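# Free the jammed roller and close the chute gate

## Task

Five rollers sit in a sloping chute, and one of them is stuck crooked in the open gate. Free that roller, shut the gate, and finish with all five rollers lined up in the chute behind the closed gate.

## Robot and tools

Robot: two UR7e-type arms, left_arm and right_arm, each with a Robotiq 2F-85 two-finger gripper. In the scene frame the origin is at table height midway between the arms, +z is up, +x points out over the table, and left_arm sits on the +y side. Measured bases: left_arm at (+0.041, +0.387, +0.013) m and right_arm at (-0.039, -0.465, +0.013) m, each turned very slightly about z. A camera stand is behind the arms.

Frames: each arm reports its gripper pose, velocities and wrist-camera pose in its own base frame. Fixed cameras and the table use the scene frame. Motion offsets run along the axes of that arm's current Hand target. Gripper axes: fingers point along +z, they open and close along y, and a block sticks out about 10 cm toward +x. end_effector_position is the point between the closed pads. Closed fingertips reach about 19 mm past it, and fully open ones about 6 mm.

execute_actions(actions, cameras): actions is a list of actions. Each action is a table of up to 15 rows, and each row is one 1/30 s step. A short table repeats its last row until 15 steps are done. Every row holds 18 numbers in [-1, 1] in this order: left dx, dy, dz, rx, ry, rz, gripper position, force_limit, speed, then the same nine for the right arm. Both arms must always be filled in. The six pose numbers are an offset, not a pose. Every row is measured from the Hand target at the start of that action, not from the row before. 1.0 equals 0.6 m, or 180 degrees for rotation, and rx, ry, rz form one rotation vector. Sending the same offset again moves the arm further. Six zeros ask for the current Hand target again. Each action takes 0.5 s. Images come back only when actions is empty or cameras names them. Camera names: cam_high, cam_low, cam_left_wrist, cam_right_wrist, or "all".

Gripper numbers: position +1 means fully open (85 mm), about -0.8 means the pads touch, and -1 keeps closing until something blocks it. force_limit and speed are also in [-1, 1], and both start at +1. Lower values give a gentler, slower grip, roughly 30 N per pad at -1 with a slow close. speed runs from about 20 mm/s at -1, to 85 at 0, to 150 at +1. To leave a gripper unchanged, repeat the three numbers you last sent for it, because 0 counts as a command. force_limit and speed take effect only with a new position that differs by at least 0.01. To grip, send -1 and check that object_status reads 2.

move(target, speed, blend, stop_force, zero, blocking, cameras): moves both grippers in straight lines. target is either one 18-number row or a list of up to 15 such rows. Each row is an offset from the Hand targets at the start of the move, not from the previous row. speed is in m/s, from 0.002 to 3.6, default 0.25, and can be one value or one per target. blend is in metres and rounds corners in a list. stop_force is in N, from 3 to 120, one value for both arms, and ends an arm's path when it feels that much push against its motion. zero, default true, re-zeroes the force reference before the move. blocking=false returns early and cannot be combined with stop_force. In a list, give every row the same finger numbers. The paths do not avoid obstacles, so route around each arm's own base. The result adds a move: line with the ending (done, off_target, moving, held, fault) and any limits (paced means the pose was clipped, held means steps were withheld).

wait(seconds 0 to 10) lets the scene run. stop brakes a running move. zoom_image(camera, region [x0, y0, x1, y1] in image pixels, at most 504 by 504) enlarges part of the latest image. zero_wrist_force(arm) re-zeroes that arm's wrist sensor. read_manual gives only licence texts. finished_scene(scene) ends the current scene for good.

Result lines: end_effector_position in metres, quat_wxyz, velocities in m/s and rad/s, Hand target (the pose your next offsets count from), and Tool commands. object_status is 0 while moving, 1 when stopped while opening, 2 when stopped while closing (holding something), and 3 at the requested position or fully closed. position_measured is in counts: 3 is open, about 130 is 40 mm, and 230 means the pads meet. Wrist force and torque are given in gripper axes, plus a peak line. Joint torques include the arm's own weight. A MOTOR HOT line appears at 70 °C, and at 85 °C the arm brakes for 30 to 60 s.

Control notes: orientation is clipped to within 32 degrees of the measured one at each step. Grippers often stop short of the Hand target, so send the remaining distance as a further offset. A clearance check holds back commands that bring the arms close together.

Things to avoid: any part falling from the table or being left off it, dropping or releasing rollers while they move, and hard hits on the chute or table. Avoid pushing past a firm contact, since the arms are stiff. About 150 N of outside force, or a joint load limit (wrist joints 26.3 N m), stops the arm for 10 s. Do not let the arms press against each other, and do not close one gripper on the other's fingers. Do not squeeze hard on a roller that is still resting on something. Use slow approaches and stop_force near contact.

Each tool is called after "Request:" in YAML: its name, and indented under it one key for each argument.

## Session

Request:
execute_actions:
  actions: []

Request:
zoom_image:
  camera: "cam_high"
  region: [220, 100, 480, 330]

Request:
zoom_image:
  camera: "cam_low"
  region: [240, 150, 440, 290]

Scene clock: 0.00 s.
left_arm: end_effector_position=(+0.3707, -0.5308, +0.2994) position_measured=3 object_status=3 end_effector_quat_wxyz=(+0.101, +0.694, -0.618, +0.355) | right_arm: end_effector_position=(+0.2129, -0.0547, +0.1094) position_measured=3 object_status=3 end_effector_quat_wxyz=(-0.185, +0.299, +0.936, -0.039)
Joint positions: left_arm=[-1.232 -1.514 1.957 -2.757 -1.414 -2.858] | right_arm=[3.373 -1.183 -2.415 -1.475 1.693 0.827]
Joint velocities: within noise
Joint torques (N m): no reading
Motor temperatures (°C): left_arm=[24 26 25 32 29 32] | right_arm=[22 27 24 29 29 33]
Wrist force (N): no reading
Wrist torque (N m): no reading
Wrist force, peak (N): no reading
Hand target: left_arm +0.3707, -0.5308, +0.2994; +0.101, +0.694, -0.618, +0.355 | right_arm +0.2129, -0.0547, +0.1094; -0.185, +0.299, +0.936, -0.039
Tool commands: left_gripper/position=+1.0 left_gripper/force_limit=+1.0 left_gripper/speed=+1.0 right_gripper/position=+1.0 right_gripper/force_limit=+1.0 right_gripper/speed=+1.0
camera_calibration:
cam_left_wrist: T_world_to_cam=[[-0.934552, -0.204578, -0.291135, 0.336421], [-0.0999808, 0.936209, -0.336923, 0.650651], [0.34149, -0.285764, -0.89539, 0.118655], [0, 0, 0, 1]] pos_world=[0.338936, -0.506413, 0.423405]
cam_right_wrist: T_world_to_cam=[[0.527492, 0.832117, -0.17127, -0.0412601], [0.844832, -0.535025, 0.00256226, -0.192283], [-0.0895014, -0.146046, -0.985221, 0.243182], [0, 0, 0, 1]] pos_world=[0.205976, -0.0330274, 0.233014]

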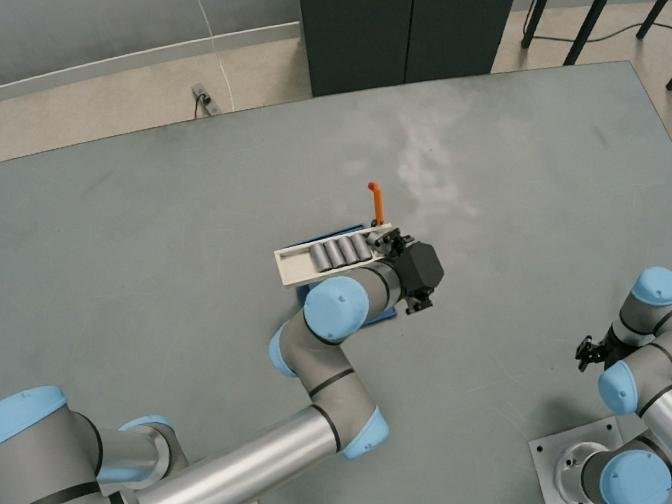

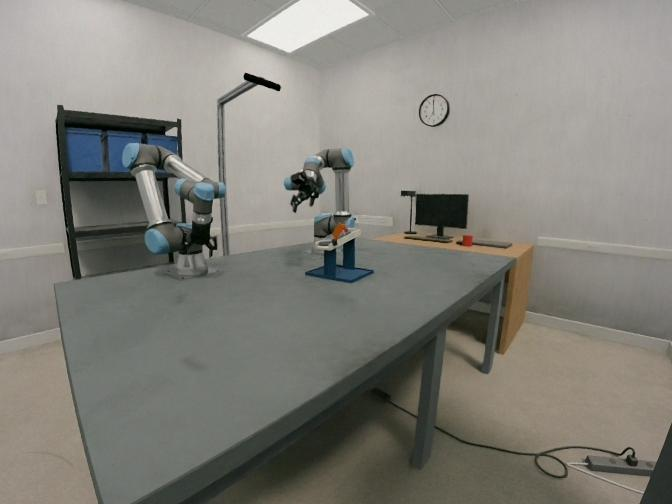

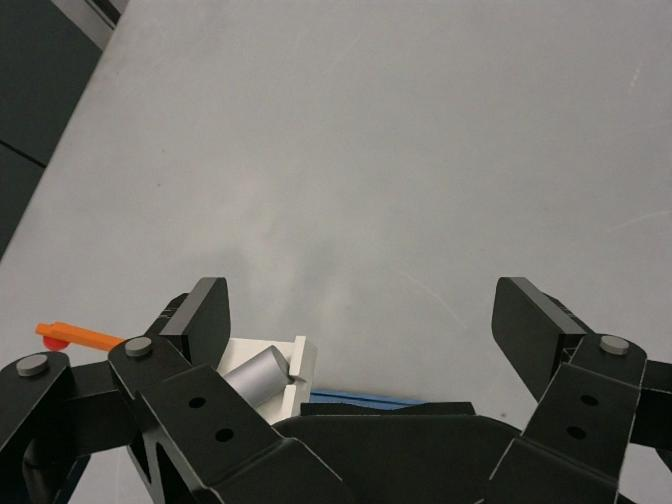

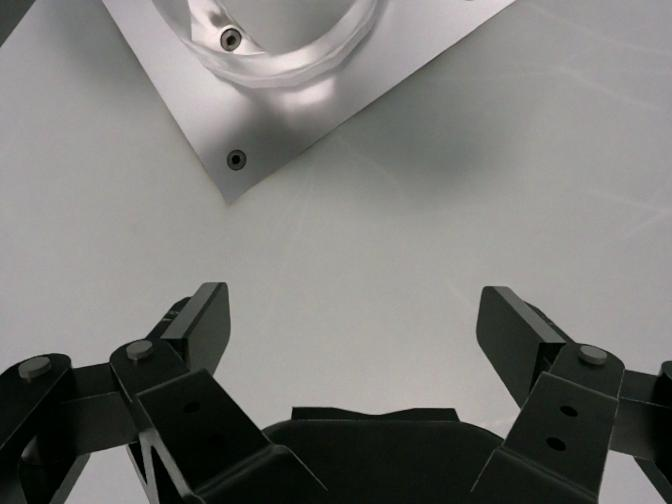

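Scaled by 1.938 from the camera's 672x504 image, which has a finer 960x720 frame.

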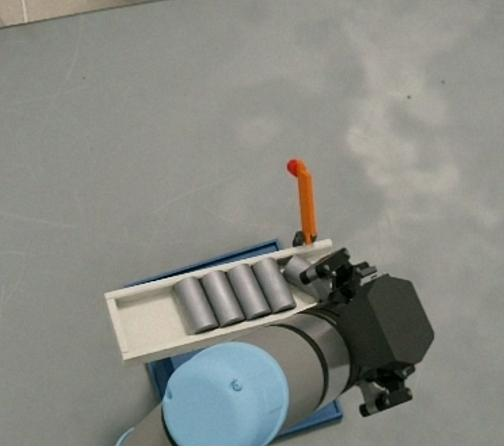

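Scaled by 2.520 from the camera's 672x504 image, which has a finer 960x720 frame.

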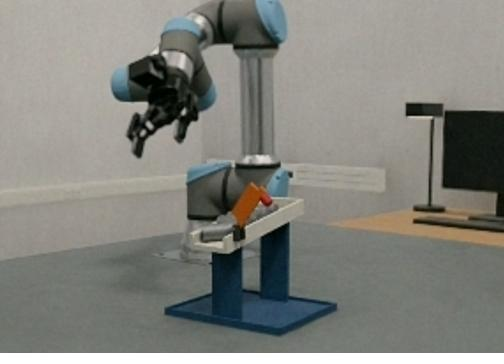

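Request:
move:
  target:
    - [0.075,-0.135,-0.338,0,0,0,-0.2,1,0,-0.025,0.2,-0.29,-0.05,-0.047,-0.1,0,-0.3,-0.5]
    - [-0.332,-0.323,-0.378,-0.215,0.150,0.943,-0.2,1,0,-0.049,0.415,-0.585,-0.104,-0.094,-0.209,0,-0.3,-0.5]
  blend: [0.05,0]
  speed: 0.5
  cameras: ["cam_high","cam_left_wrist"]

Request:
zoom_image:
  camera: "cam_high"
  region: [260, 150, 430, 320]

Scene clock: 9.67 s.
left_arm: end_effector_position=(+0.4703, -0.2010, +0.3993) position_measured=154 object_status=3 end_effector_quat_wxyz=(+0.092, +0.648, +0.752, -0.079) | right_arm: end_effector_position=(+0.5000, +0.1189, +0.3805) position_measured=129 object_status=3 end_effector_quat_wxyz=(-0.001, +0.000, +0.992, +0.129)
Joint positions: left_arm=[-0.574 -1.629 1.512 -1.617 -1.753 0.834] | right_arm=[3.515 -1.559 -1.501 -1.557 1.813 0.386]
Joint torques (N m): left_arm=[-7.41 -14.92 -33.91 -0.68 -1.48 2] | right_arm=[3.94 30.04 15.15 3.27 -0.97 1.45]
Wrist force (N): left_arm=[1.9 -0.8 -0.2] | right_arm=[0.5 -2.0 0.5]
Wrist torque (N m): left_arm=[-0.08 -0.34 -0.03] | right_arm=[-0.28 -0.06 0.16]
Wrist force, peak (N): left_arm=[1.7 -0.7 -3.7] | right_arm=[0.2 -1.5 2.8]
Hand target: left_arm +0.4703, -0.2010, +0.3992; +0.092, +0.648, +0.752, -0.079 | right_arm +0.5000, +0.1189, +0.3805; -0.001, +0.000, +0.992, +0.129
Off the commanded pose: left_arm 0.000 m, 0 deg | right_arm 0.000 m, 0 deg.
move: done
camera_calibration:
cam_left_wrist: T_world_to_cam=[[0.98905, 0.146819, 0.0149653, -0.430223], [0.114314, -0.826291, 0.551521, -0.424239], [0.0933396, -0.543771, -0.834027, 0.308693], [0, 0, 0, 1]] pos_world=[0.445195, -0.119522, 0.497874]
Images, in order (width x height): cam_high 672x504, cam_left_wrist 672x504.

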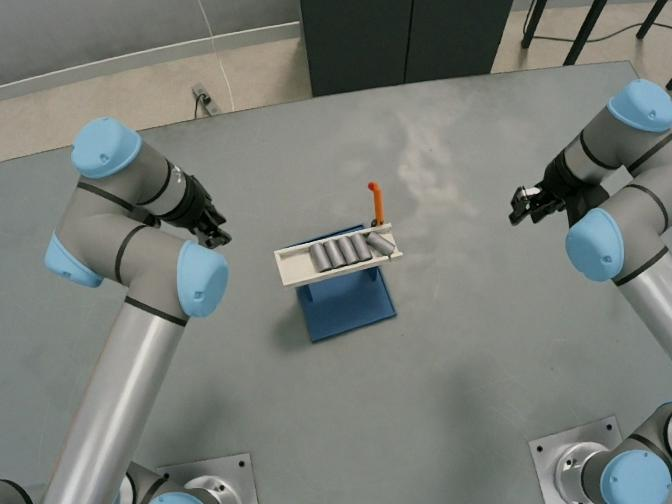

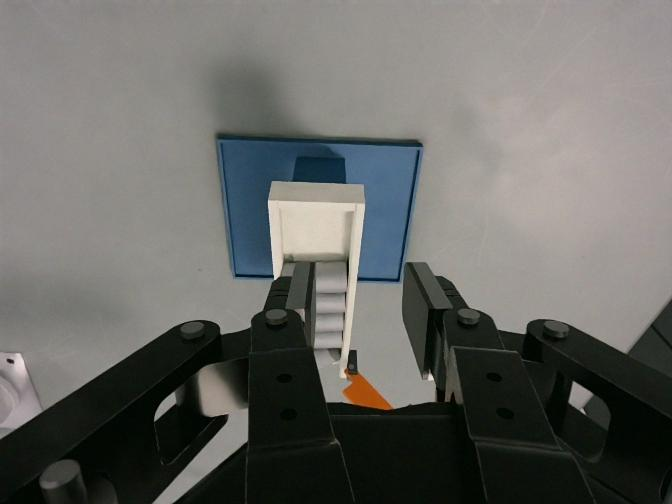

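Scaled by 2.965 from the camera's 672x504 image, which has a finer 960x720 frame.

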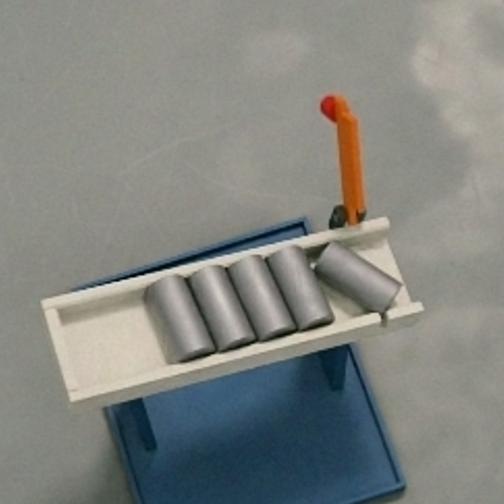

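Request:
move:
  target: [0,0,0,0,0,0,-0.4,1,0,-0.102,0.2575,0.259,-0.0793,-0.0313,0.702,0,-0.3,-0.5]
  speed: 0.6
  cameras: ["cam_high","cam_right_wrist"]

Request:
zoom_image:
  camera: "cam_right_wrist"
  region: [100, 0, 600, 500]

Scene clock: 19.50 s.
left_arm: end_effector_position=(+0.4703, -0.2010, +0.3992) position_measured=179 object_status=3 end_effector_quat_wxyz=(+0.092, +0.648, +0.752, -0.079) | right_arm: end_effector_position=(+0.5611, +0.3082, +0.2699) position_measured=129 object_status=3 end_effector_quat_wxyz=(-0.076, +0.887, +0.427, +0.157) end_effector_velocity=(+0.000, +0.000, -0.001) end_effector_angular_velocity=(+0.000, +0.003, -0.005)
Joint positions: left_arm=[-0.574 -1.629 1.512 -1.617 -1.753 0.834] | right_arm=[3.823 -1.74 -1.668 -0.962 1.646 2.939]
Joint velocities: left_arm=[within noise] | right_arm=[0 -0.001 -0.001 0 0 0.005]
Joint torques (N m): left_arm=[-8.58 -15.16 -33.12 -0.77 1.43 1.83] | right_arm=[-8.01 35.92 16.45 2.12 1.87 0.88]
Wrist force (N): left_arm=[2.1 -0.9 0.0] | right_arm=[-0.6 -0.7 0.4]
Wrist torque (N m): left_arm=[-0.08 -0.36 -0.10] | right_arm=[-0.25 0.14 0.13]
Wrist force, peak (N): left_arm=[2.3 -0.8 -0.3] | right_arm=[1.0 -2.6 0.3]
Hand target: left_arm +0.4703, -0.2010, +0.3992; +0.092, +0.648, +0.752, -0.079 | right_arm +0.5611, +0.3081, +0.2698; -0.076, +0.887, +0.427, +0.156
Off the commanded pose: left_arm 0.000 m, 0 deg | right_arm 0.000 m, 0 deg.
move: done
camera_calibration:
cam_right_wrist: T_world_to_cam=[[0.794922, -0.606623, 0.0103558, -0.255096], [-0.606557, -0.794989, -0.00900751, 0.604906], [0.0136969, 0.000878895, -0.999906, 0.386283], [0, 0, 0, 1]] pos_world=[0.5644, 0.325807, 0.394337]
Images, in order (width x height): cam_high 672x504, cam_right_wrist 672x504.

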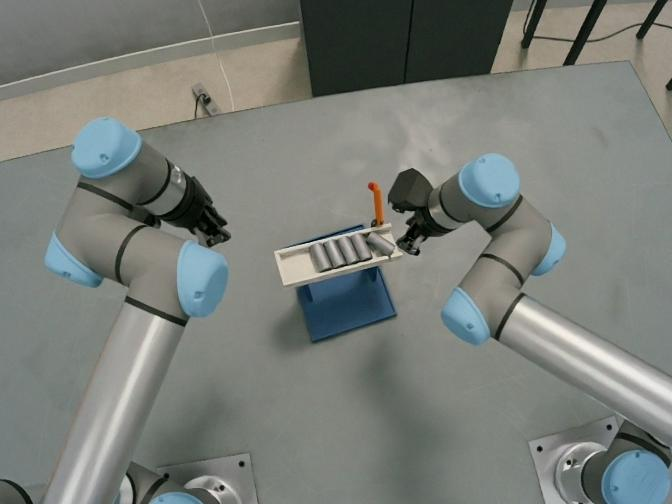

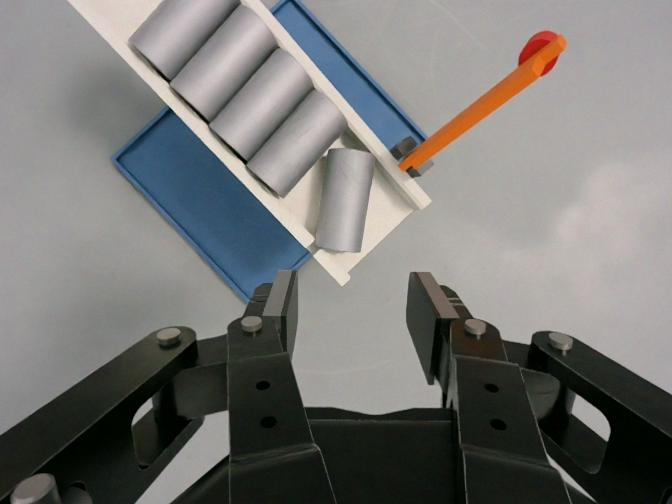

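Scaled by 1.008 from the camera's 672x504 image, which has a finer 960x720 frame.

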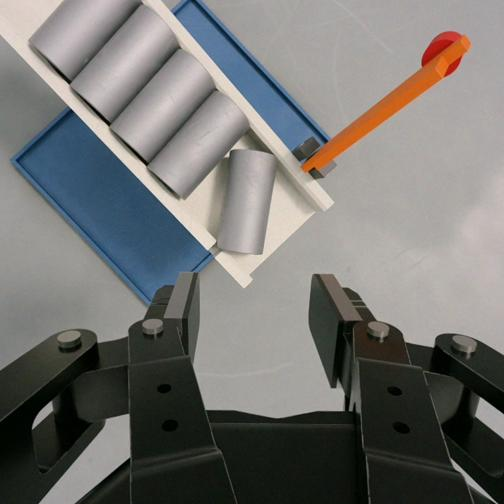

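Request:
move:
  target:
    - [-0.3783,-0.0588,0.3848,0,0,0,-0.4,1,0,-0.126,0.0985,-0.099,-0.0084,0,0.023,0.05,-0.3,-1]
    - [-0.3602,-0.0588,0.4576,0,0,0,-0.4,1,0,-0.126,0.0985,-0.099,-0.0084,0,0.023,0.05,-0.3,-1]
    - [-0.3137,-0.0588,0.4374,0,0,0,-0.4,1,0,-0.126,0.0985,-0.099,-0.0084,0,0.023,0.05,-0.3,-1]
    - [-0.2678,-0.0588,0.4147,0,0,0,-0.4,1,0,-0.126,0.0985,-0.099,-0.0084,0,0.023,0.05,-0.3,-1]
  speed: [0.4,0.06,0.05,0.06]
  blend: [0,0,0.003,0]
  cameras: ["cam_high","cam_right_wrist"]

Request:
zoom_image:
  camera: "cam_right_wrist"
  region: [150, 0, 550, 300]

Request:
zoom_image:
  camera: "cam_high"
  region: [260, 150, 430, 320]

Scene clock: 27.03 s.
left_arm: end_effector_position=(+0.4671, -0.4197, +0.1965) position_measured=179 object_status=3 end_effector_quat_wxyz=(+0.092, +0.648, +0.752, -0.079) end_effector_velocity=(+0.000, -0.002, -0.001) end_effector_angular_velocity=(+0.001, +0.002, +0.002) | right_arm: end_effector_position=(+0.5503, +0.1998, +0.2997) position_measured=123 object_status=3 end_effector_quat_wxyz=(-0.070, +0.903, +0.393, +0.159)
Joint positions: left_arm=[-0.895 -1.319 1.709 -2.172 -1.693 0.516] | right_arm=[3.676 -1.601 -1.744 -1.032 1.669 2.872]
Joint velocities: left_arm=[-0.002 0.005 -0.004 0.001 0 -0.004] | right_arm=[within noise]
Joint torques (N m): left_arm=[-7.97 -23.96 -28.71 -0.07 -0.48 -2.5] | right_arm=[7.69 16.6 35.55 4.75 -1.66 1.59]
Wrist force (N): left_arm=[-3.6 0.9 -6.0] | right_arm=[-0.2 -0.8 0.1]
Wrist torque (N m): left_arm=[-0.12 -0.35 -0.02] | right_arm=[-0.24 0.09 0.08]
Wrist force, peak (N): left_arm=[-2.1 -7.6 -126.6] | right_arm=[0.4 -1.4 1.3]
Hand target: left_arm +0.4671, -0.4198, +0.1965; +0.092, +0.648, +0.752, -0.079 | right_arm +0.5503, +0.1998, +0.2997; -0.070, +0.903, +0.393, +0.159
Off the commanded pose: left_arm 0.000 m, 0 deg | right_arm 0.000 m, 0 deg.
move: done
camera_calibration:
cam_right_wrist: T_world_to_cam=[[0.745825, -0.666061, 0.0103415, -0.273668], [-0.666003, -0.745897, -0.00878277, 0.535329], [0.0135636, -0.000337051, -0.999908, 0.416545], [0, 0, 0, 1]] pos_world=[0.55499, 0.217161, 0.424038]
Images, in order (width x height): cam_high 672x504, cam_right_wrist 672x504.

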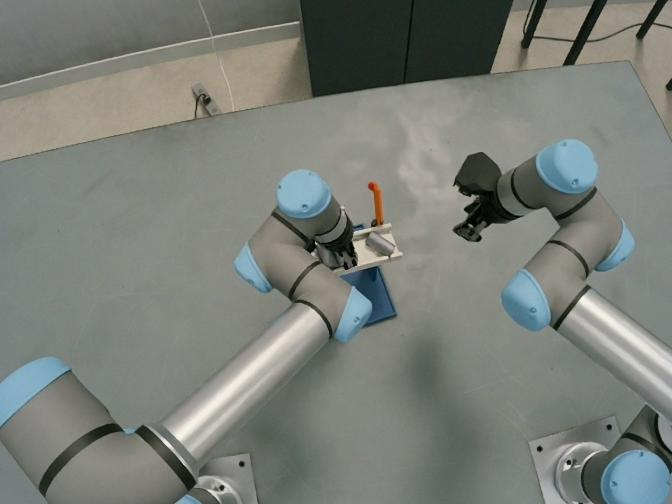

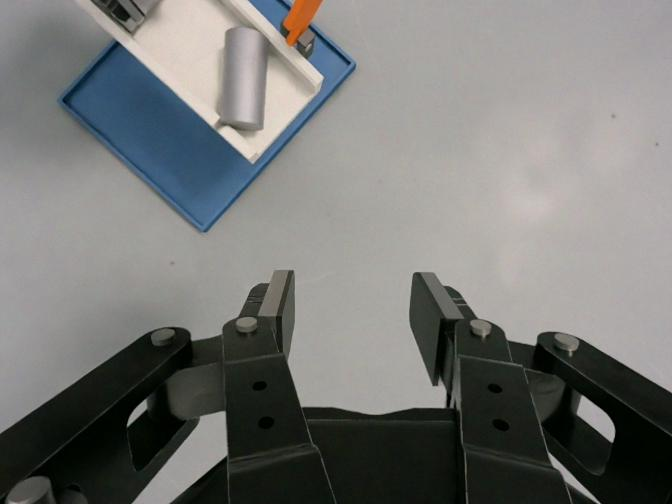

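Scaled by 1.260 from the camera's 672x504 image, which has a finer 960x720 frame.

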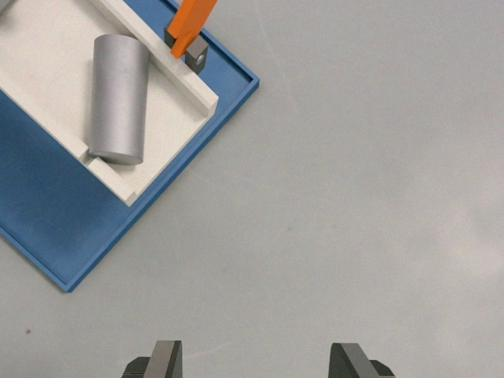

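Scaled by 2.965 from the camera's 672x504 image, which has a finer 960x720 frame.

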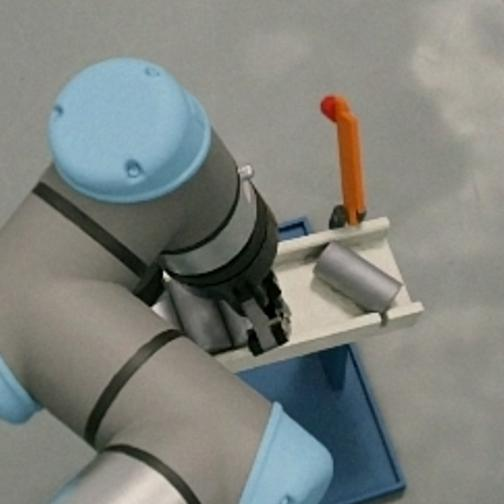

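Request:
move:
  target:
    - [0,0,0,0,0,0,-0.4,1,0,0.1212,-0.1163,0.207,0,0,0,0.05,-0.3,-1]
    - [0,0,0,0,0,0,-0.4,1,0,0.1207,-0.1162,0.3063,0,0,0,-1,-0.3,-1]
    - [0,0,0,0,0,0,-0.4,1,0,0.1492,-0.1162,0.228,0,0,0,-1,-0.3,-1]
  speed: [0.35,0.1,0.08]
  cameras: ["cam_high","cam_right_wrist"]

Request:
zoom_image:
  camera: "cam_high"
  region: [260, 150, 430, 320]

Scene clock: 32.70 s.
left_arm: end_effector_position=(+0.4671, -0.4198, +0.1965) position_measured=179 object_status=3 end_effector_quat_wxyz=(+0.092, +0.648, +0.752, -0.079) | right_arm: end_effector_position=(+0.5885, +0.3432, +0.2020) position_measured=157 object_status=2 end_effector_quat_wxyz=(-0.070, +0.903, +0.393, +0.159)
Joint positions: left_arm=[-0.895 -1.319 1.709 -2.172 -1.693 0.515] | right_arm=[3.851 -1.881 -1.675 -0.809 1.61 3.038]
Joint torques (N m): left_arm=[-7.99 -25.33 -29.03 -2.58 1.68 -2.49] | right_arm=[-2.49 32.36 17.65 3.95 2.04 -1.51]
Wrist force (N): left_arm=[-2.3 0.8 -4.6] | right_arm=[0.3 4.0 3.8]
Wrist torque (N m): left_arm=[-0.14 -0.33 0.01] | right_arm=[0.53 -0.24 0.07]
Wrist force, peak (N): left_arm=[-3.2 0.6 -5.9] | right_arm=[15.4 17.0 -110.3]
Hand target: left_arm +0.4671, -0.4198, +0.1965; +0.092, +0.648, +0.752, -0.079 | right_arm +0.5885, +0.3432, +0.2019; -0.070, +0.903, +0.393, +0.159
Off the commanded pose: left_arm 0.000 m, 0 deg | right_arm 0.000 m, 0 deg.
move: done; target 2's new numbers were sent with right_arm's hand 0.011 m and 2 deg from that target
camera_calibration:
cam_right_wrist: T_world_to_cam=[[0.745776, -0.666118, 0.0102817, -0.205565], [-0.666057, -0.745847, -0.00899966, 0.666959], [0.0136634, -0.000136476, -0.999907, 0.318251], [0, 0, 0, 1]] pos_world=[0.59319, 0.360562, 0.326337]
Images, in order (width x height): cam_high 672x504, cam_right_wrist 672x504.

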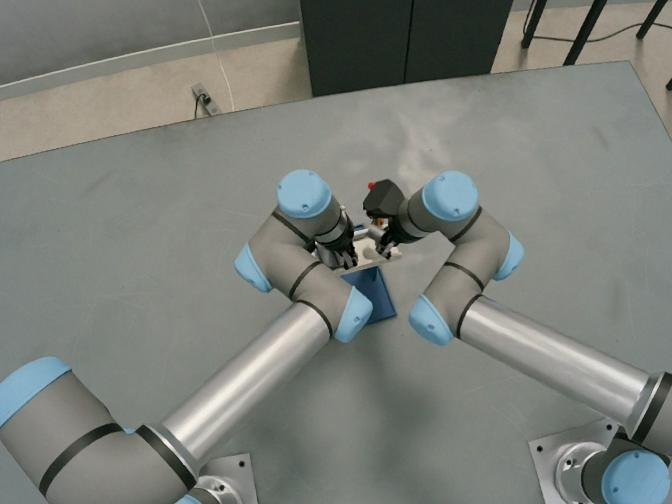

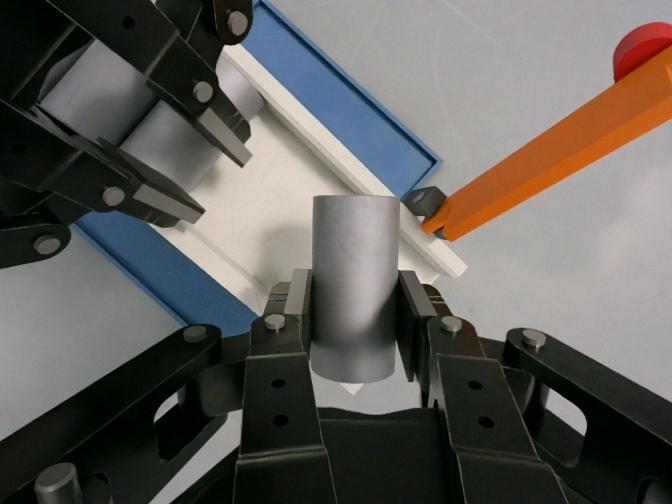

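Scaled by 2.965 from the camera's 672x504 image, which has a finer 960x720 frame.

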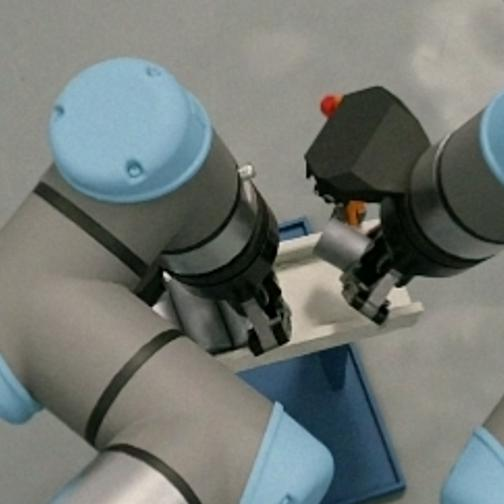

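Request:
move:
  target:
    - [0,0,0,0,0,0,-0.4,1,0,-0.0518,0.1315,-0.1767,0.14,0.016,0.097,-1,-0.3,-1]
    - [0,0,0,0,0,0,-0.4,1,0,0.1083,0.320,-0.1187,0.2823,0.0318,0.1945,-1,-0.3,-1]
    - [0,0,0,0,0,0,-0.4,1,0,0.185,0.2122,-0.0007,0.2823,0.0318,0.1945,-1,-0.3,-1]
    - [0,0,0,0,0,0,-0.4,1,0,0.1172,0.1242,-0.0467,0.2823,0.0318,0.1945,-1,-0.3,-1]
    - [0,0,0,0,0,0,-0.4,1,0,0.0727,0.070,-0.0805,0.2823,0.0318,0.1945,-1,-0.3,-1]
    - [0,0,0,0,0,0,-0.4,1,0,0.0073,0.0107,-0.0775,0.2823,0.0318,0.1945,-1,-0.3,-1]
  speed: [0.4,0.4,0.3,0.12,0.12,0.12]
  blend: [0.03,0.02,0.01,0.01,0.01,0]
  cameras: ["cam_high","cam_low","cam_right_wrist"]

Request:
zoom_image:
  camera: "cam_high"
  region: [260, 150, 430, 320]

Request:
zoom_image:
  camera: "cam_low"
  region: [280, 190, 400, 280]

Scene clock: 45.30 s.
left_arm: end_effector_position=(+0.4671, -0.4198, +0.1965) position_measured=179 object_status=3 end_effector_quat_wxyz=(+0.092, +0.648, +0.752, -0.079) | right_arm: end_effector_position=(+0.5852, +0.3302, +0.2472) position_measured=157 object_status=2 end_effector_quat_wxyz=(-0.506, +0.851, +0.138, -0.007)
Joint positions: left_arm=[-0.895 -1.319 1.709 -2.172 -1.693 0.515] | right_arm=[3.527 -2.038 -1.653 -0.662 2.594 3.409]
Joint torques (N m): left_arm=[-8.43 -24.46 -28.32 -1.32 1.52 -2.53] | right_arm=[-8.15 39.49 14.99 3.82 3.9 -1.48]
Wrist force (N): left_arm=[-1.8 0.5 -4.2] | right_arm=[4.1 9.5 -0.9]
Wrist torque (N m): left_arm=[-0.19 -0.38 0.00] | right_arm=[0.80 -0.71 0.00]
Wrist force, peak (N): left_arm=[-2.0 0.8 -4.7] | right_arm=[57.6 -21.9 -43.7]
Hand target: left_arm +0.4671, -0.4198, +0.1965; +0.092, +0.648, +0.752, -0.079 | right_arm +0.5852, +0.3301, +0.2471; -0.506, +0.851, +0.138, -0.007
Off the commanded pose: left_arm 0.000 m, 0 deg | right_arm 0.000 m, 0 deg.
move: done
camera_calibration:
cam_right_wrist: T_world_to_cam=[[0.251684, -0.446607, -0.858602, 0.219218], [-0.85104, -0.524579, 0.0233959, 0.682611], [-0.460853, 0.724817, -0.512108, 0.281272], [0, 0, 0, 1]] pos_world=[0.655381, 0.252117, 0.316292]
Images, in order (width x height): cam_high 672x504, cam_low 672x504, cam_right_wrist 672x504.

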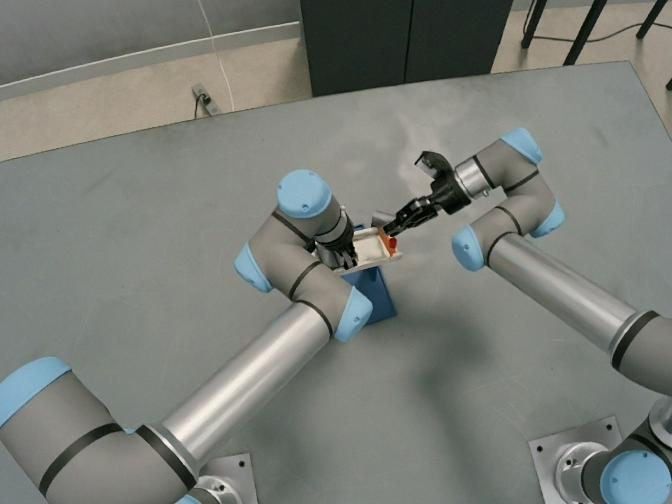

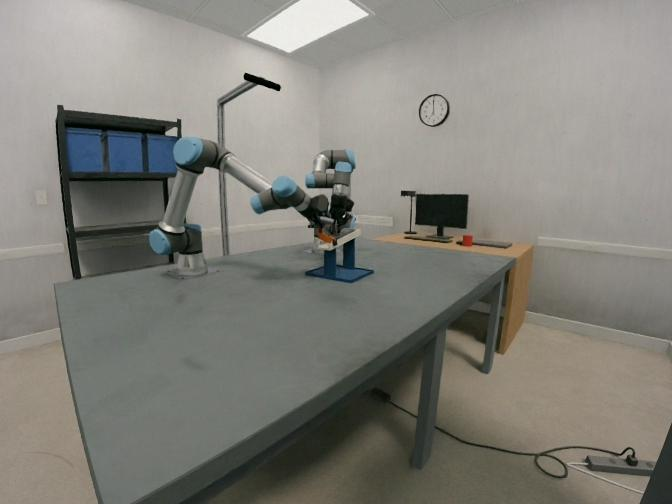

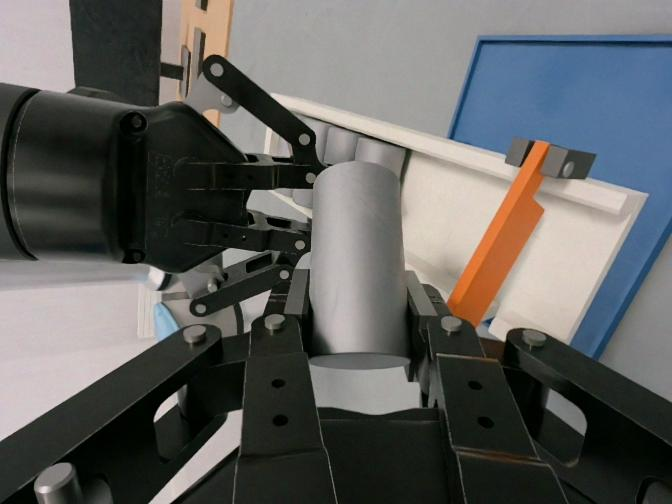

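Scaled by 2.965 from the camera's 672x504 image, which has a finer 960x720 frame.

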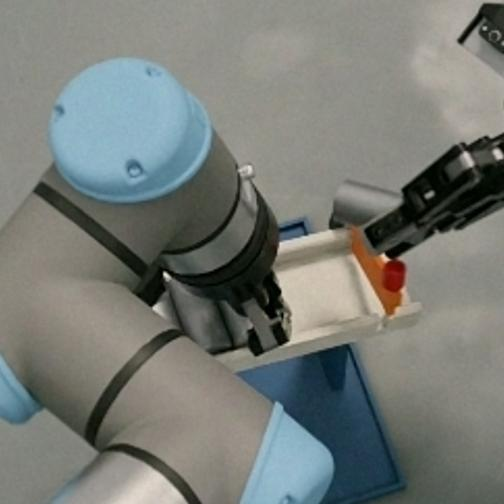

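Scaled by 4.200 from the camera's 672x504 image, which has a finer 960x720 frame.

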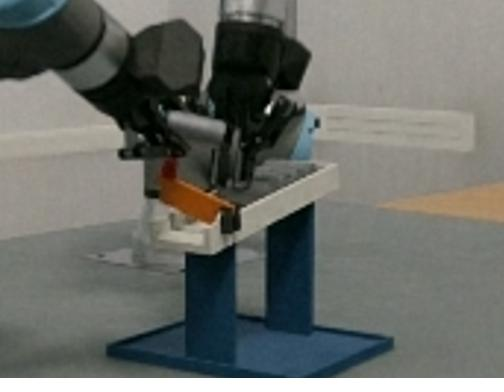

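Request:
move:
  target:
    - [0,0,0,0,0,0,-0.4,1,0,-0.0463,0.028,0.0238,0,0,0,-1,-0.3,-1]
    - [0,0,0,0,0,0,-0.4,1,0,-0.0788,0.0798,0.0602,0,0,0,-1,-0.3,-1]
  speed: [0.08,0.04]
  stop_force: 14
  cameras: ["cam_high","cam_low","cam_right_wrist"]

Request:
zoom_image:
  camera: "cam_high"
  region: [260, 150, 430, 320]

Request:
zoom_image:
  camera: "cam_low"
  region: [280, 190, 400, 280]

Scene clock: 48.43 s.
left_arm: end_effector_position=(+0.4671, -0.4198, +0.1965) position_measured=179 object_status=3 end_effector_quat_wxyz=(+0.092, +0.648, +0.752, -0.079) | right_arm: end_effector_position=(+0.5582, +0.3282, +0.2174) position_measured=157 object_status=2 end_effector_quat_wxyz=(-0.506, +0.851, +0.138, -0.006)
Joint positions: left_arm=[-0.895 -1.319 1.709 -2.172 -1.693 0.515] | right_arm=[3.541 -2.028 -1.767 -0.536 2.589 3.434]
Joint torques (N m): left_arm=[-8.13 -25.44 -27.78 -0.8 1.57 -2.48] | right_arm=[-5.1 24.6 7.7 3.49 1.76 -1.58]
Wrist force (N): left_arm=[-1.9 0.7 -4.2] | right_arm=[2.8 0.2 -11.5]
Wrist torque (N m): left_arm=[-0.17 -0.37 0.00] | right_arm=[0.62 -0.74 0.07]
Wrist force, peak (N): left_arm=[-2.0 0.9 -4.7] | right_arm=[11.0 -8.1 -12.8]
Hand target: left_arm +0.4671, -0.4198, +0.1965; +0.092, +0.648, +0.752, -0.079 | right_arm +0.5582, +0.3282, +0.2174; -0.506, +0.851, +0.138, -0.006 (not the last commanded pose)
Off the commanded pose: left_arm 0.000 m, 0 deg | right_arm 0.038 m, 0 deg.
move: contact (right_arm); path passed 1 of 2 targets
camera_calibration:
cam_right_wrist: T_world_to_cam=[[0.251966, -0.446572, -0.858537, 0.199328], [-0.851055, -0.524569, 0.0230876, 0.659377], [-0.460673, 0.724845, -0.512231, 0.254931], [0, 0, 0, 1]] pos_world=[0.628382, 0.250117, 0.28649]
Images, in order (width x height): cam_high 672x504, cam_low 672x504, cam_right_wrist 672x504.

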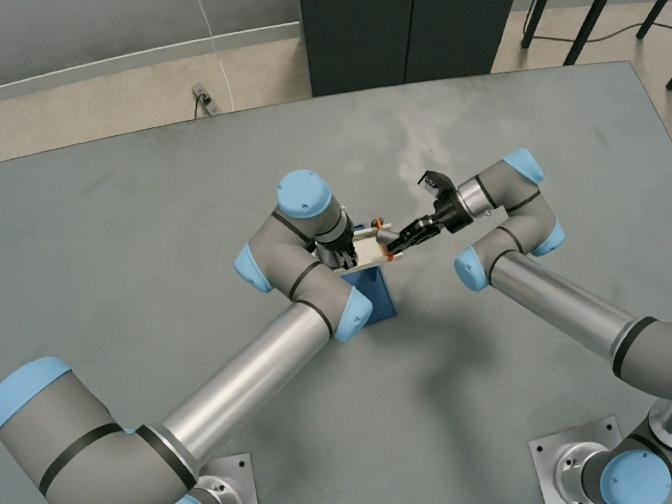

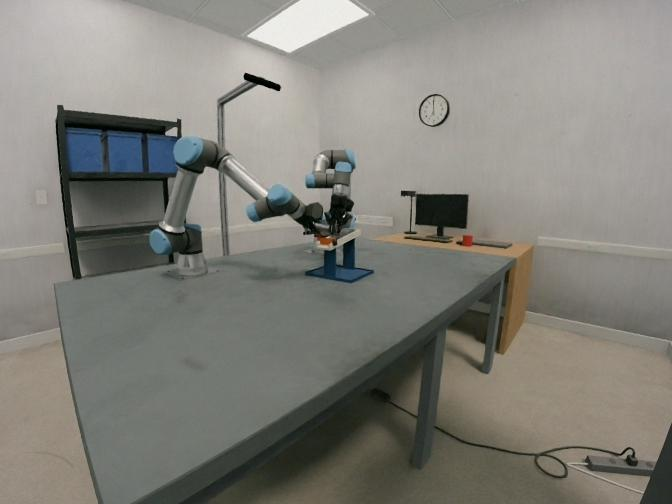

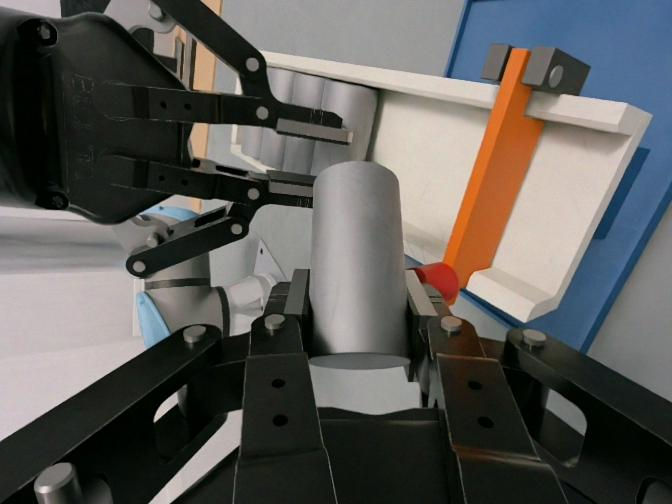

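Scaled by 2.965 from the camera's 672x504 image, which has a finer 960x720 frame.

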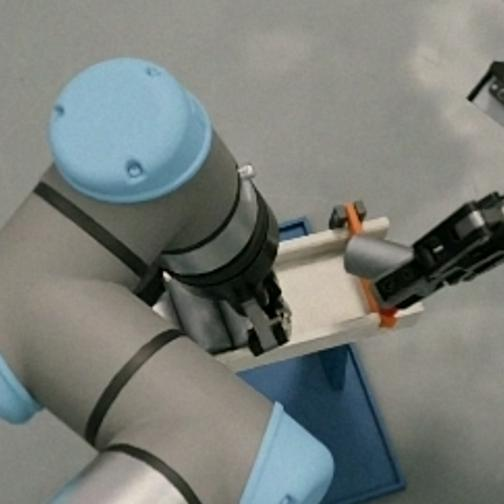

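Scaled by 4.200 from the camera's 672x504 image, which has a finer 960x720 frame.

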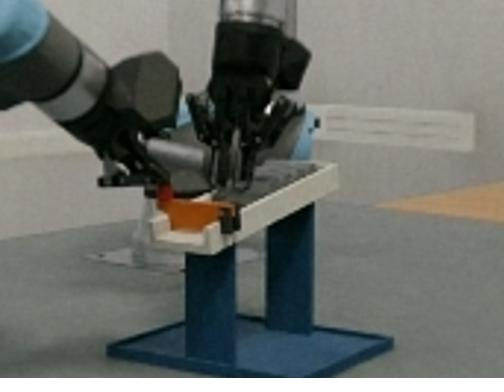

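Request:
move:
  target: [0,0,0,0,0,0,-0.4,1,0,-0.003,0.0129,0.0073,0,0,0,-1,-0.3,-1]
  speed: 0.01
  stop_force: 12
  cameras: ["cam_high","cam_right_wrist"]

Request:
zoom_image:
  camera: "cam_right_wrist"
  region: [350, 0, 672, 340]

Scene clock: 50.43 s.
left_arm: end_effector_position=(+0.4671, -0.4198, +0.1965) position_measured=179 object_status=3 end_effector_quat_wxyz=(+0.092, +0.648, +0.752, -0.079) | right_arm: end_effector_position=(+0.5581, +0.3282, +0.2158) position_measured=157 object_status=2 end_effector_quat_wxyz=(-0.506, +0.851, +0.138, -0.006)
Joint positions: left_arm=[-0.895 -1.319 1.709 -2.172 -1.693 0.515] | right_arm=[3.541 -2.03 -1.768 -0.532 2.589 3.434]
Joint torques (N m): left_arm=[-8.42 -24.75 -27.94 -0.27 1.44 -2.39] | right_arm=[-2.64 32.92 25.6 1.45 -4.88 -1.2]
Wrist force (N): left_arm=[-2.0 0.6 -4.4] | right_arm=[-3.5 -11.3 -14.2]
Wrist torque (N m): left_arm=[-0.17 -0.38 0.00] | right_arm=[0.68 -0.72 0.23]
Wrist force, peak (N): left_arm=[-2.1 0.7 -4.7] | right_arm=[-4.9 -14.7 -15.5]
Hand target: left_arm +0.4671, -0.4198, +0.1965; +0.092, +0.648, +0.752, -0.079 | right_arm +0.5581, +0.3282, +0.2158; -0.506, +0.851, +0.138, -0.006 (not the last commanded pose)
Off the commanded pose: left_arm 0.000 m, 0 deg | right_arm 0.007 m, 0 deg.
move: contact (right_arm)
camera_calibration:
cam_right_wrist: T_world_to_cam=[[0.251989, -0.446315, -0.858664, 0.197892], [-0.850998, -0.524667, 0.0229722, 0.659297], [-0.460766, 0.724932, -0.512023, 0.254116], [0, 0, 0, 1]] pos_world=[0.628281, 0.250017, 0.284891]
Images, in order (width x height): cam_high 672x504, cam_right_wrist 672x504.

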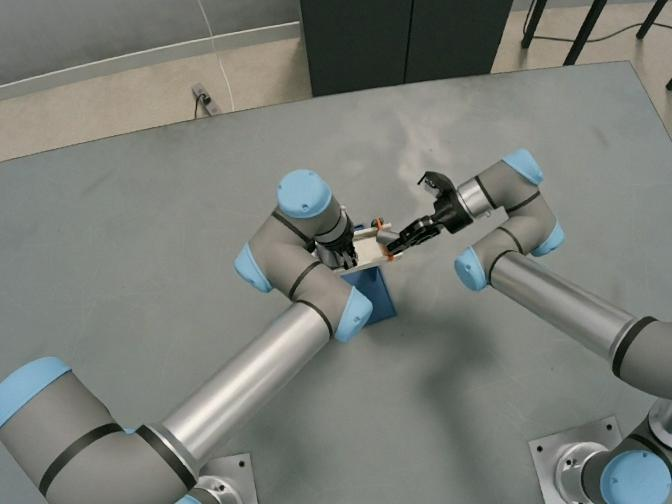

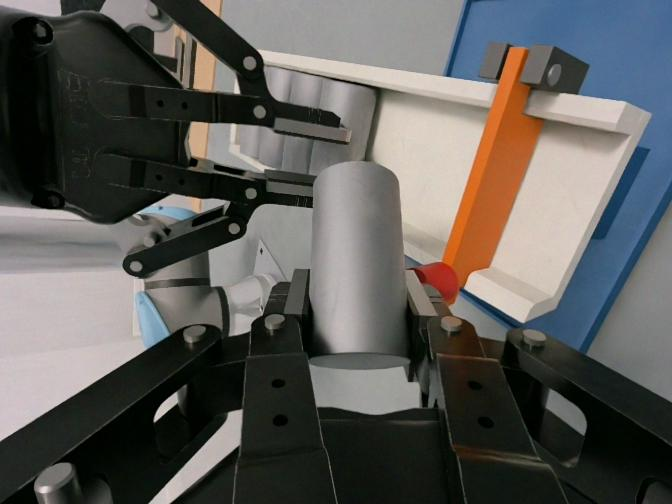

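Scaled by 1.482 from the camera's 672x504 image, which has a finer 960x720 frame.

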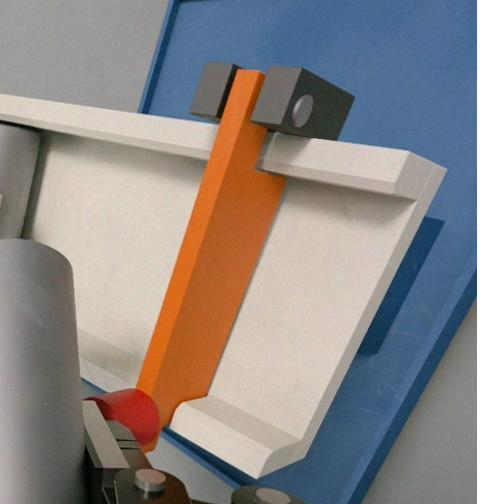

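Request:
move:
  target:
    - [-0.0753,0,0.035,0,0,0,-0.4,1,0,0.0538,-0.0465,-0.1905,-0.17,0.04,-0.003,-1,-0.3,-1]
    - [-0.1116,0,-0.1105,0,0,0,-0.4,1,0,0.0538,-0.0465,-0.1905,-0.343,0.0813,-0.006,-1,-0.3,-1]
    - [0.680,0.036,-0.519,0,0,0,-0.4,1,0,0.0815,-0.2258,0.1337,-0.343,0.0813,-0.006,-1,-0.3,-1]
  speed: [0.07,0.3,0.4]
  cameras: ["cam_high","cam_right_wrist"]

Request:
zoom_image:
  camera: "cam_high"
  region: [260, 150, 430, 320]

Scene clock: 63.93 s.
left_arm: end_effector_position=(+0.4194, +0.0493, +0.4003) position_measured=179 object_status=3 end_effector_quat_wxyz=(+0.092, +0.648, +0.752, -0.079) end_effector_velocity=(+0.000, +0.001, -0.001) end_effector_angular_velocity=(+0.001, +0.001, -0.003) | right_arm: end_effector_position=(+0.5621, +0.4698, +0.3000) position_measured=157 object_status=2 end_effector_quat_wxyz=(-0.012, +0.983, +0.067, +0.173)
Joint positions: left_arm=[-0.056 -1.767 1.599 -1.453 -1.809 1.362] | right_arm=[4.112 -1.955 -1.286 -1.233 1.315 3.945]
Joint velocities: left_arm=[0.002 0.002 0 0.001 0.001 0.005] | right_arm=[within noise]
Joint torques (N m): left_arm=[9.15 -25.13 -24.76 -1.2 1.32 1.94] | right_arm=[-1.72 40.16 25.6 4.77 1.3 -0.3]
Wrist force (N): left_arm=[2.2 -0.7 -0.1] | right_arm=[2.6 1.5 4.1]
Wrist torque (N m): left_arm=[-0.07 -0.36 -0.07] | right_arm=[0.16 -0.67 0.16]
Wrist force, peak (N): left_arm=[5.8 -0.7 -1.7] | right_arm=[-3.7 -11.6 -14.5]
Hand target: left_arm +0.4194, +0.0493, +0.4003; +0.092, +0.648, +0.752, -0.079 | right_arm +0.5621, +0.4698, +0.3000; -0.012, +0.983, +0.067, +0.173
Off the commanded pose: left_arm 0.000 m, 0 deg | right_arm 0.000 m, 0 deg.
move: done
camera_calibration:
cam_right_wrist: T_world_to_cam=[[0.156818, -0.987563, 0.0113016, 0.379162], [-0.987585, -0.156907, -0.00749451, 0.648188], [0.0091746, -0.00998598, -0.999908, 0.423909], [0, 0, 0, 1]] pos_world=[0.576792, 0.480385, 0.424443]
Images, in order (width x height): cam_high 672x504, cam_right_wrist 672x504.

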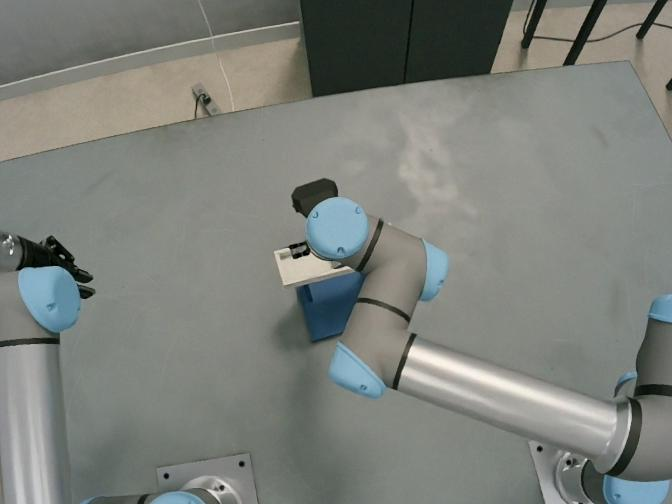

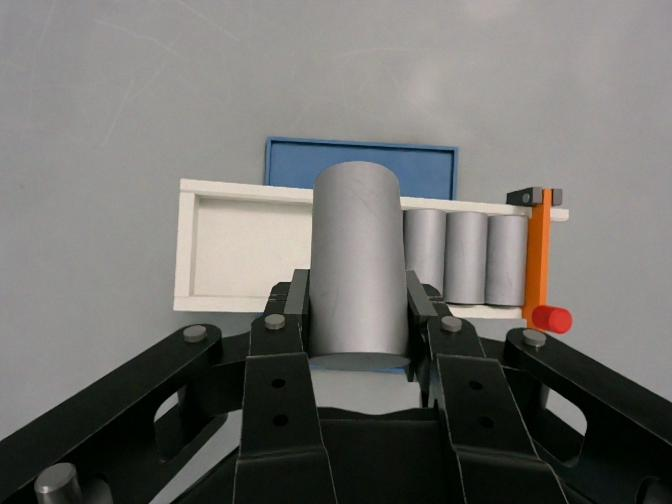

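Scaled by 2.965 from the camera's 672x504 image, which has a finer 960x720 frame.

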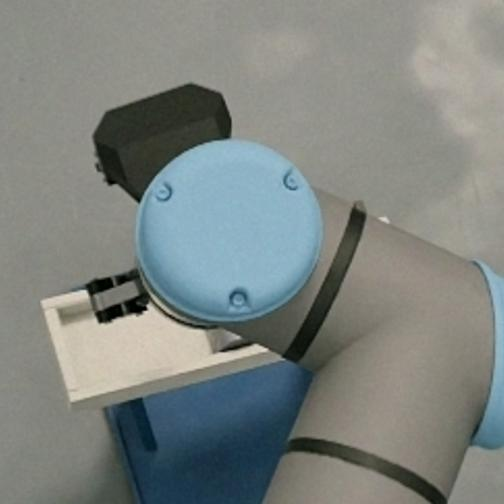

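Request:
move:
  target: [0,0,0,0,0,0,-0.4,1,0,-0.0348,-0.0402,0.0915,0,0.094,0,-1,-0.3,-1]
  speed: 0.2
  cameras: ["cam_high","cam_low","cam_right_wrist"]

Request:
zoom_image:
  camera: "cam_low"
  region: [290, 190, 390, 270]

Scene clock: 69.03 s.
left_arm: end_effector_position=(+0.4194, +0.0493, +0.4003) position_measured=179 object_status=3 end_effector_quat_wxyz=(+0.092, +0.648, +0.752, -0.079) | right_arm: end_effector_position=(+0.5579, +0.4937, +0.2413) position_measured=157 object_status=2 end_effector_quat_wxyz=(-0.022, +0.946, +0.064, +0.315)
Joint positions: left_arm=[-0.056 -1.767 1.599 -1.453 -1.809 1.362] | right_arm=[4.219 -1.945 -1.594 -0.758 1.064 3.974]
Joint torques (N m): left_arm=[8.89 -28.72 -33.11 -0.48 1.01 1.84] | right_arm=[-2.1 45.64 18.56 5.32 -2.85 0.48]
Wrist force (N): left_arm=[2.3 -1.0 0.0] | right_arm=[1.2 2.0 3.4]
Wrist torque (N m): left_arm=[-0.12 -0.39 -0.11] | right_arm=[0.24 -0.62 0.16]
Wrist force, peak (N): left_arm=[2.5 -1.0 0.0] | right_arm=[4.0 2.4 3.2]
Hand target: left_arm +0.4194, +0.0493, +0.4003; +0.092, +0.648, +0.752, -0.079 | right_arm +0.5580, +0.4936, +0.2413; -0.022, +0.946, +0.064, +0.316
Off the commanded pose: left_arm 0.000 m, 0 deg | right_arm 0.000 m, 0 deg.
move: done
camera_calibration:
cam_right_wrist: T_world_to_cam=[[0.15257, -0.988147, 0.0169765, 0.405357], [-0.942617, -0.150659, -0.29795, 0.689352], [0.296976, 0.0294558, -0.95443, 0.174381], [0, 0, 0, 1]] pos_world=[0.536163, 0.499273, 0.364945]
Images, in order (width x height): cam_high 672x504, cam_low 672x504, cam_right_wrist 672x504.

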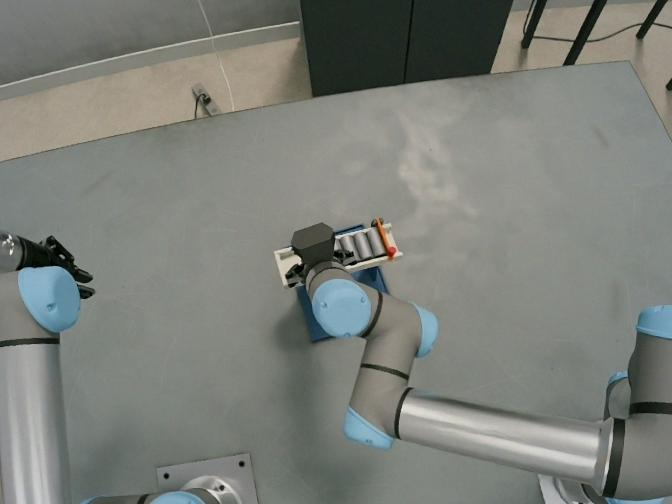

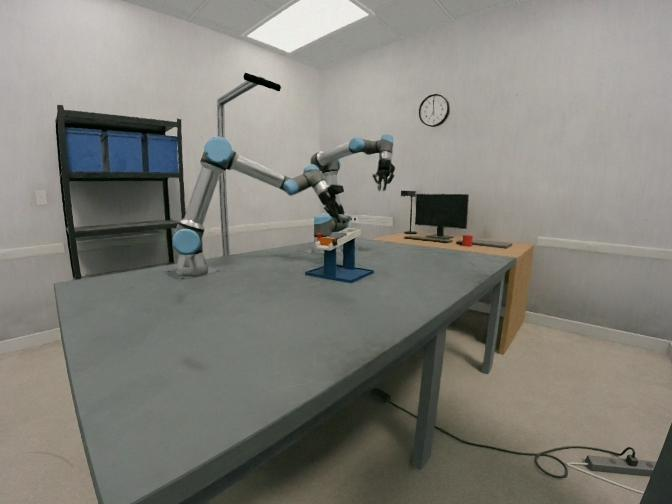

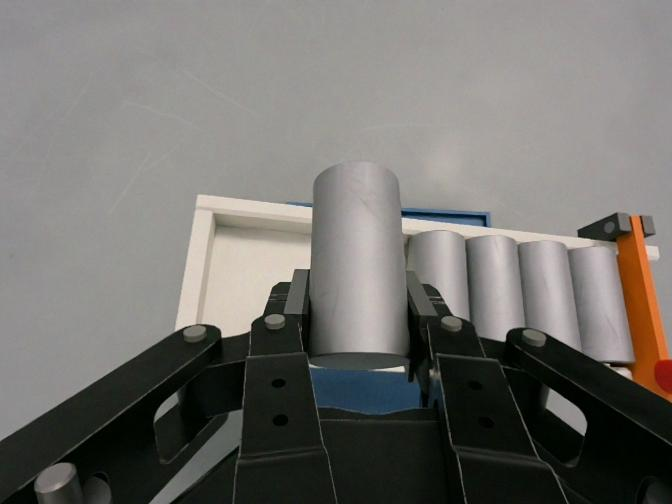

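Scaled by 5.040 from the camera's 672x504 image, which has a finer 960x720 frame.

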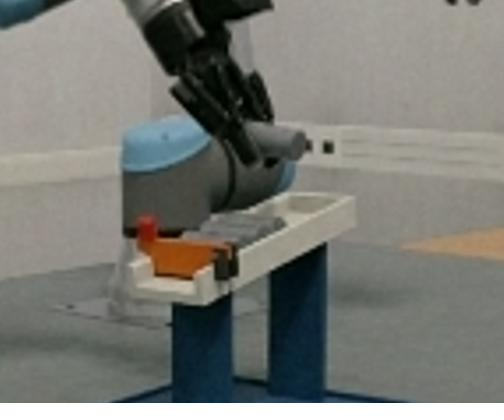

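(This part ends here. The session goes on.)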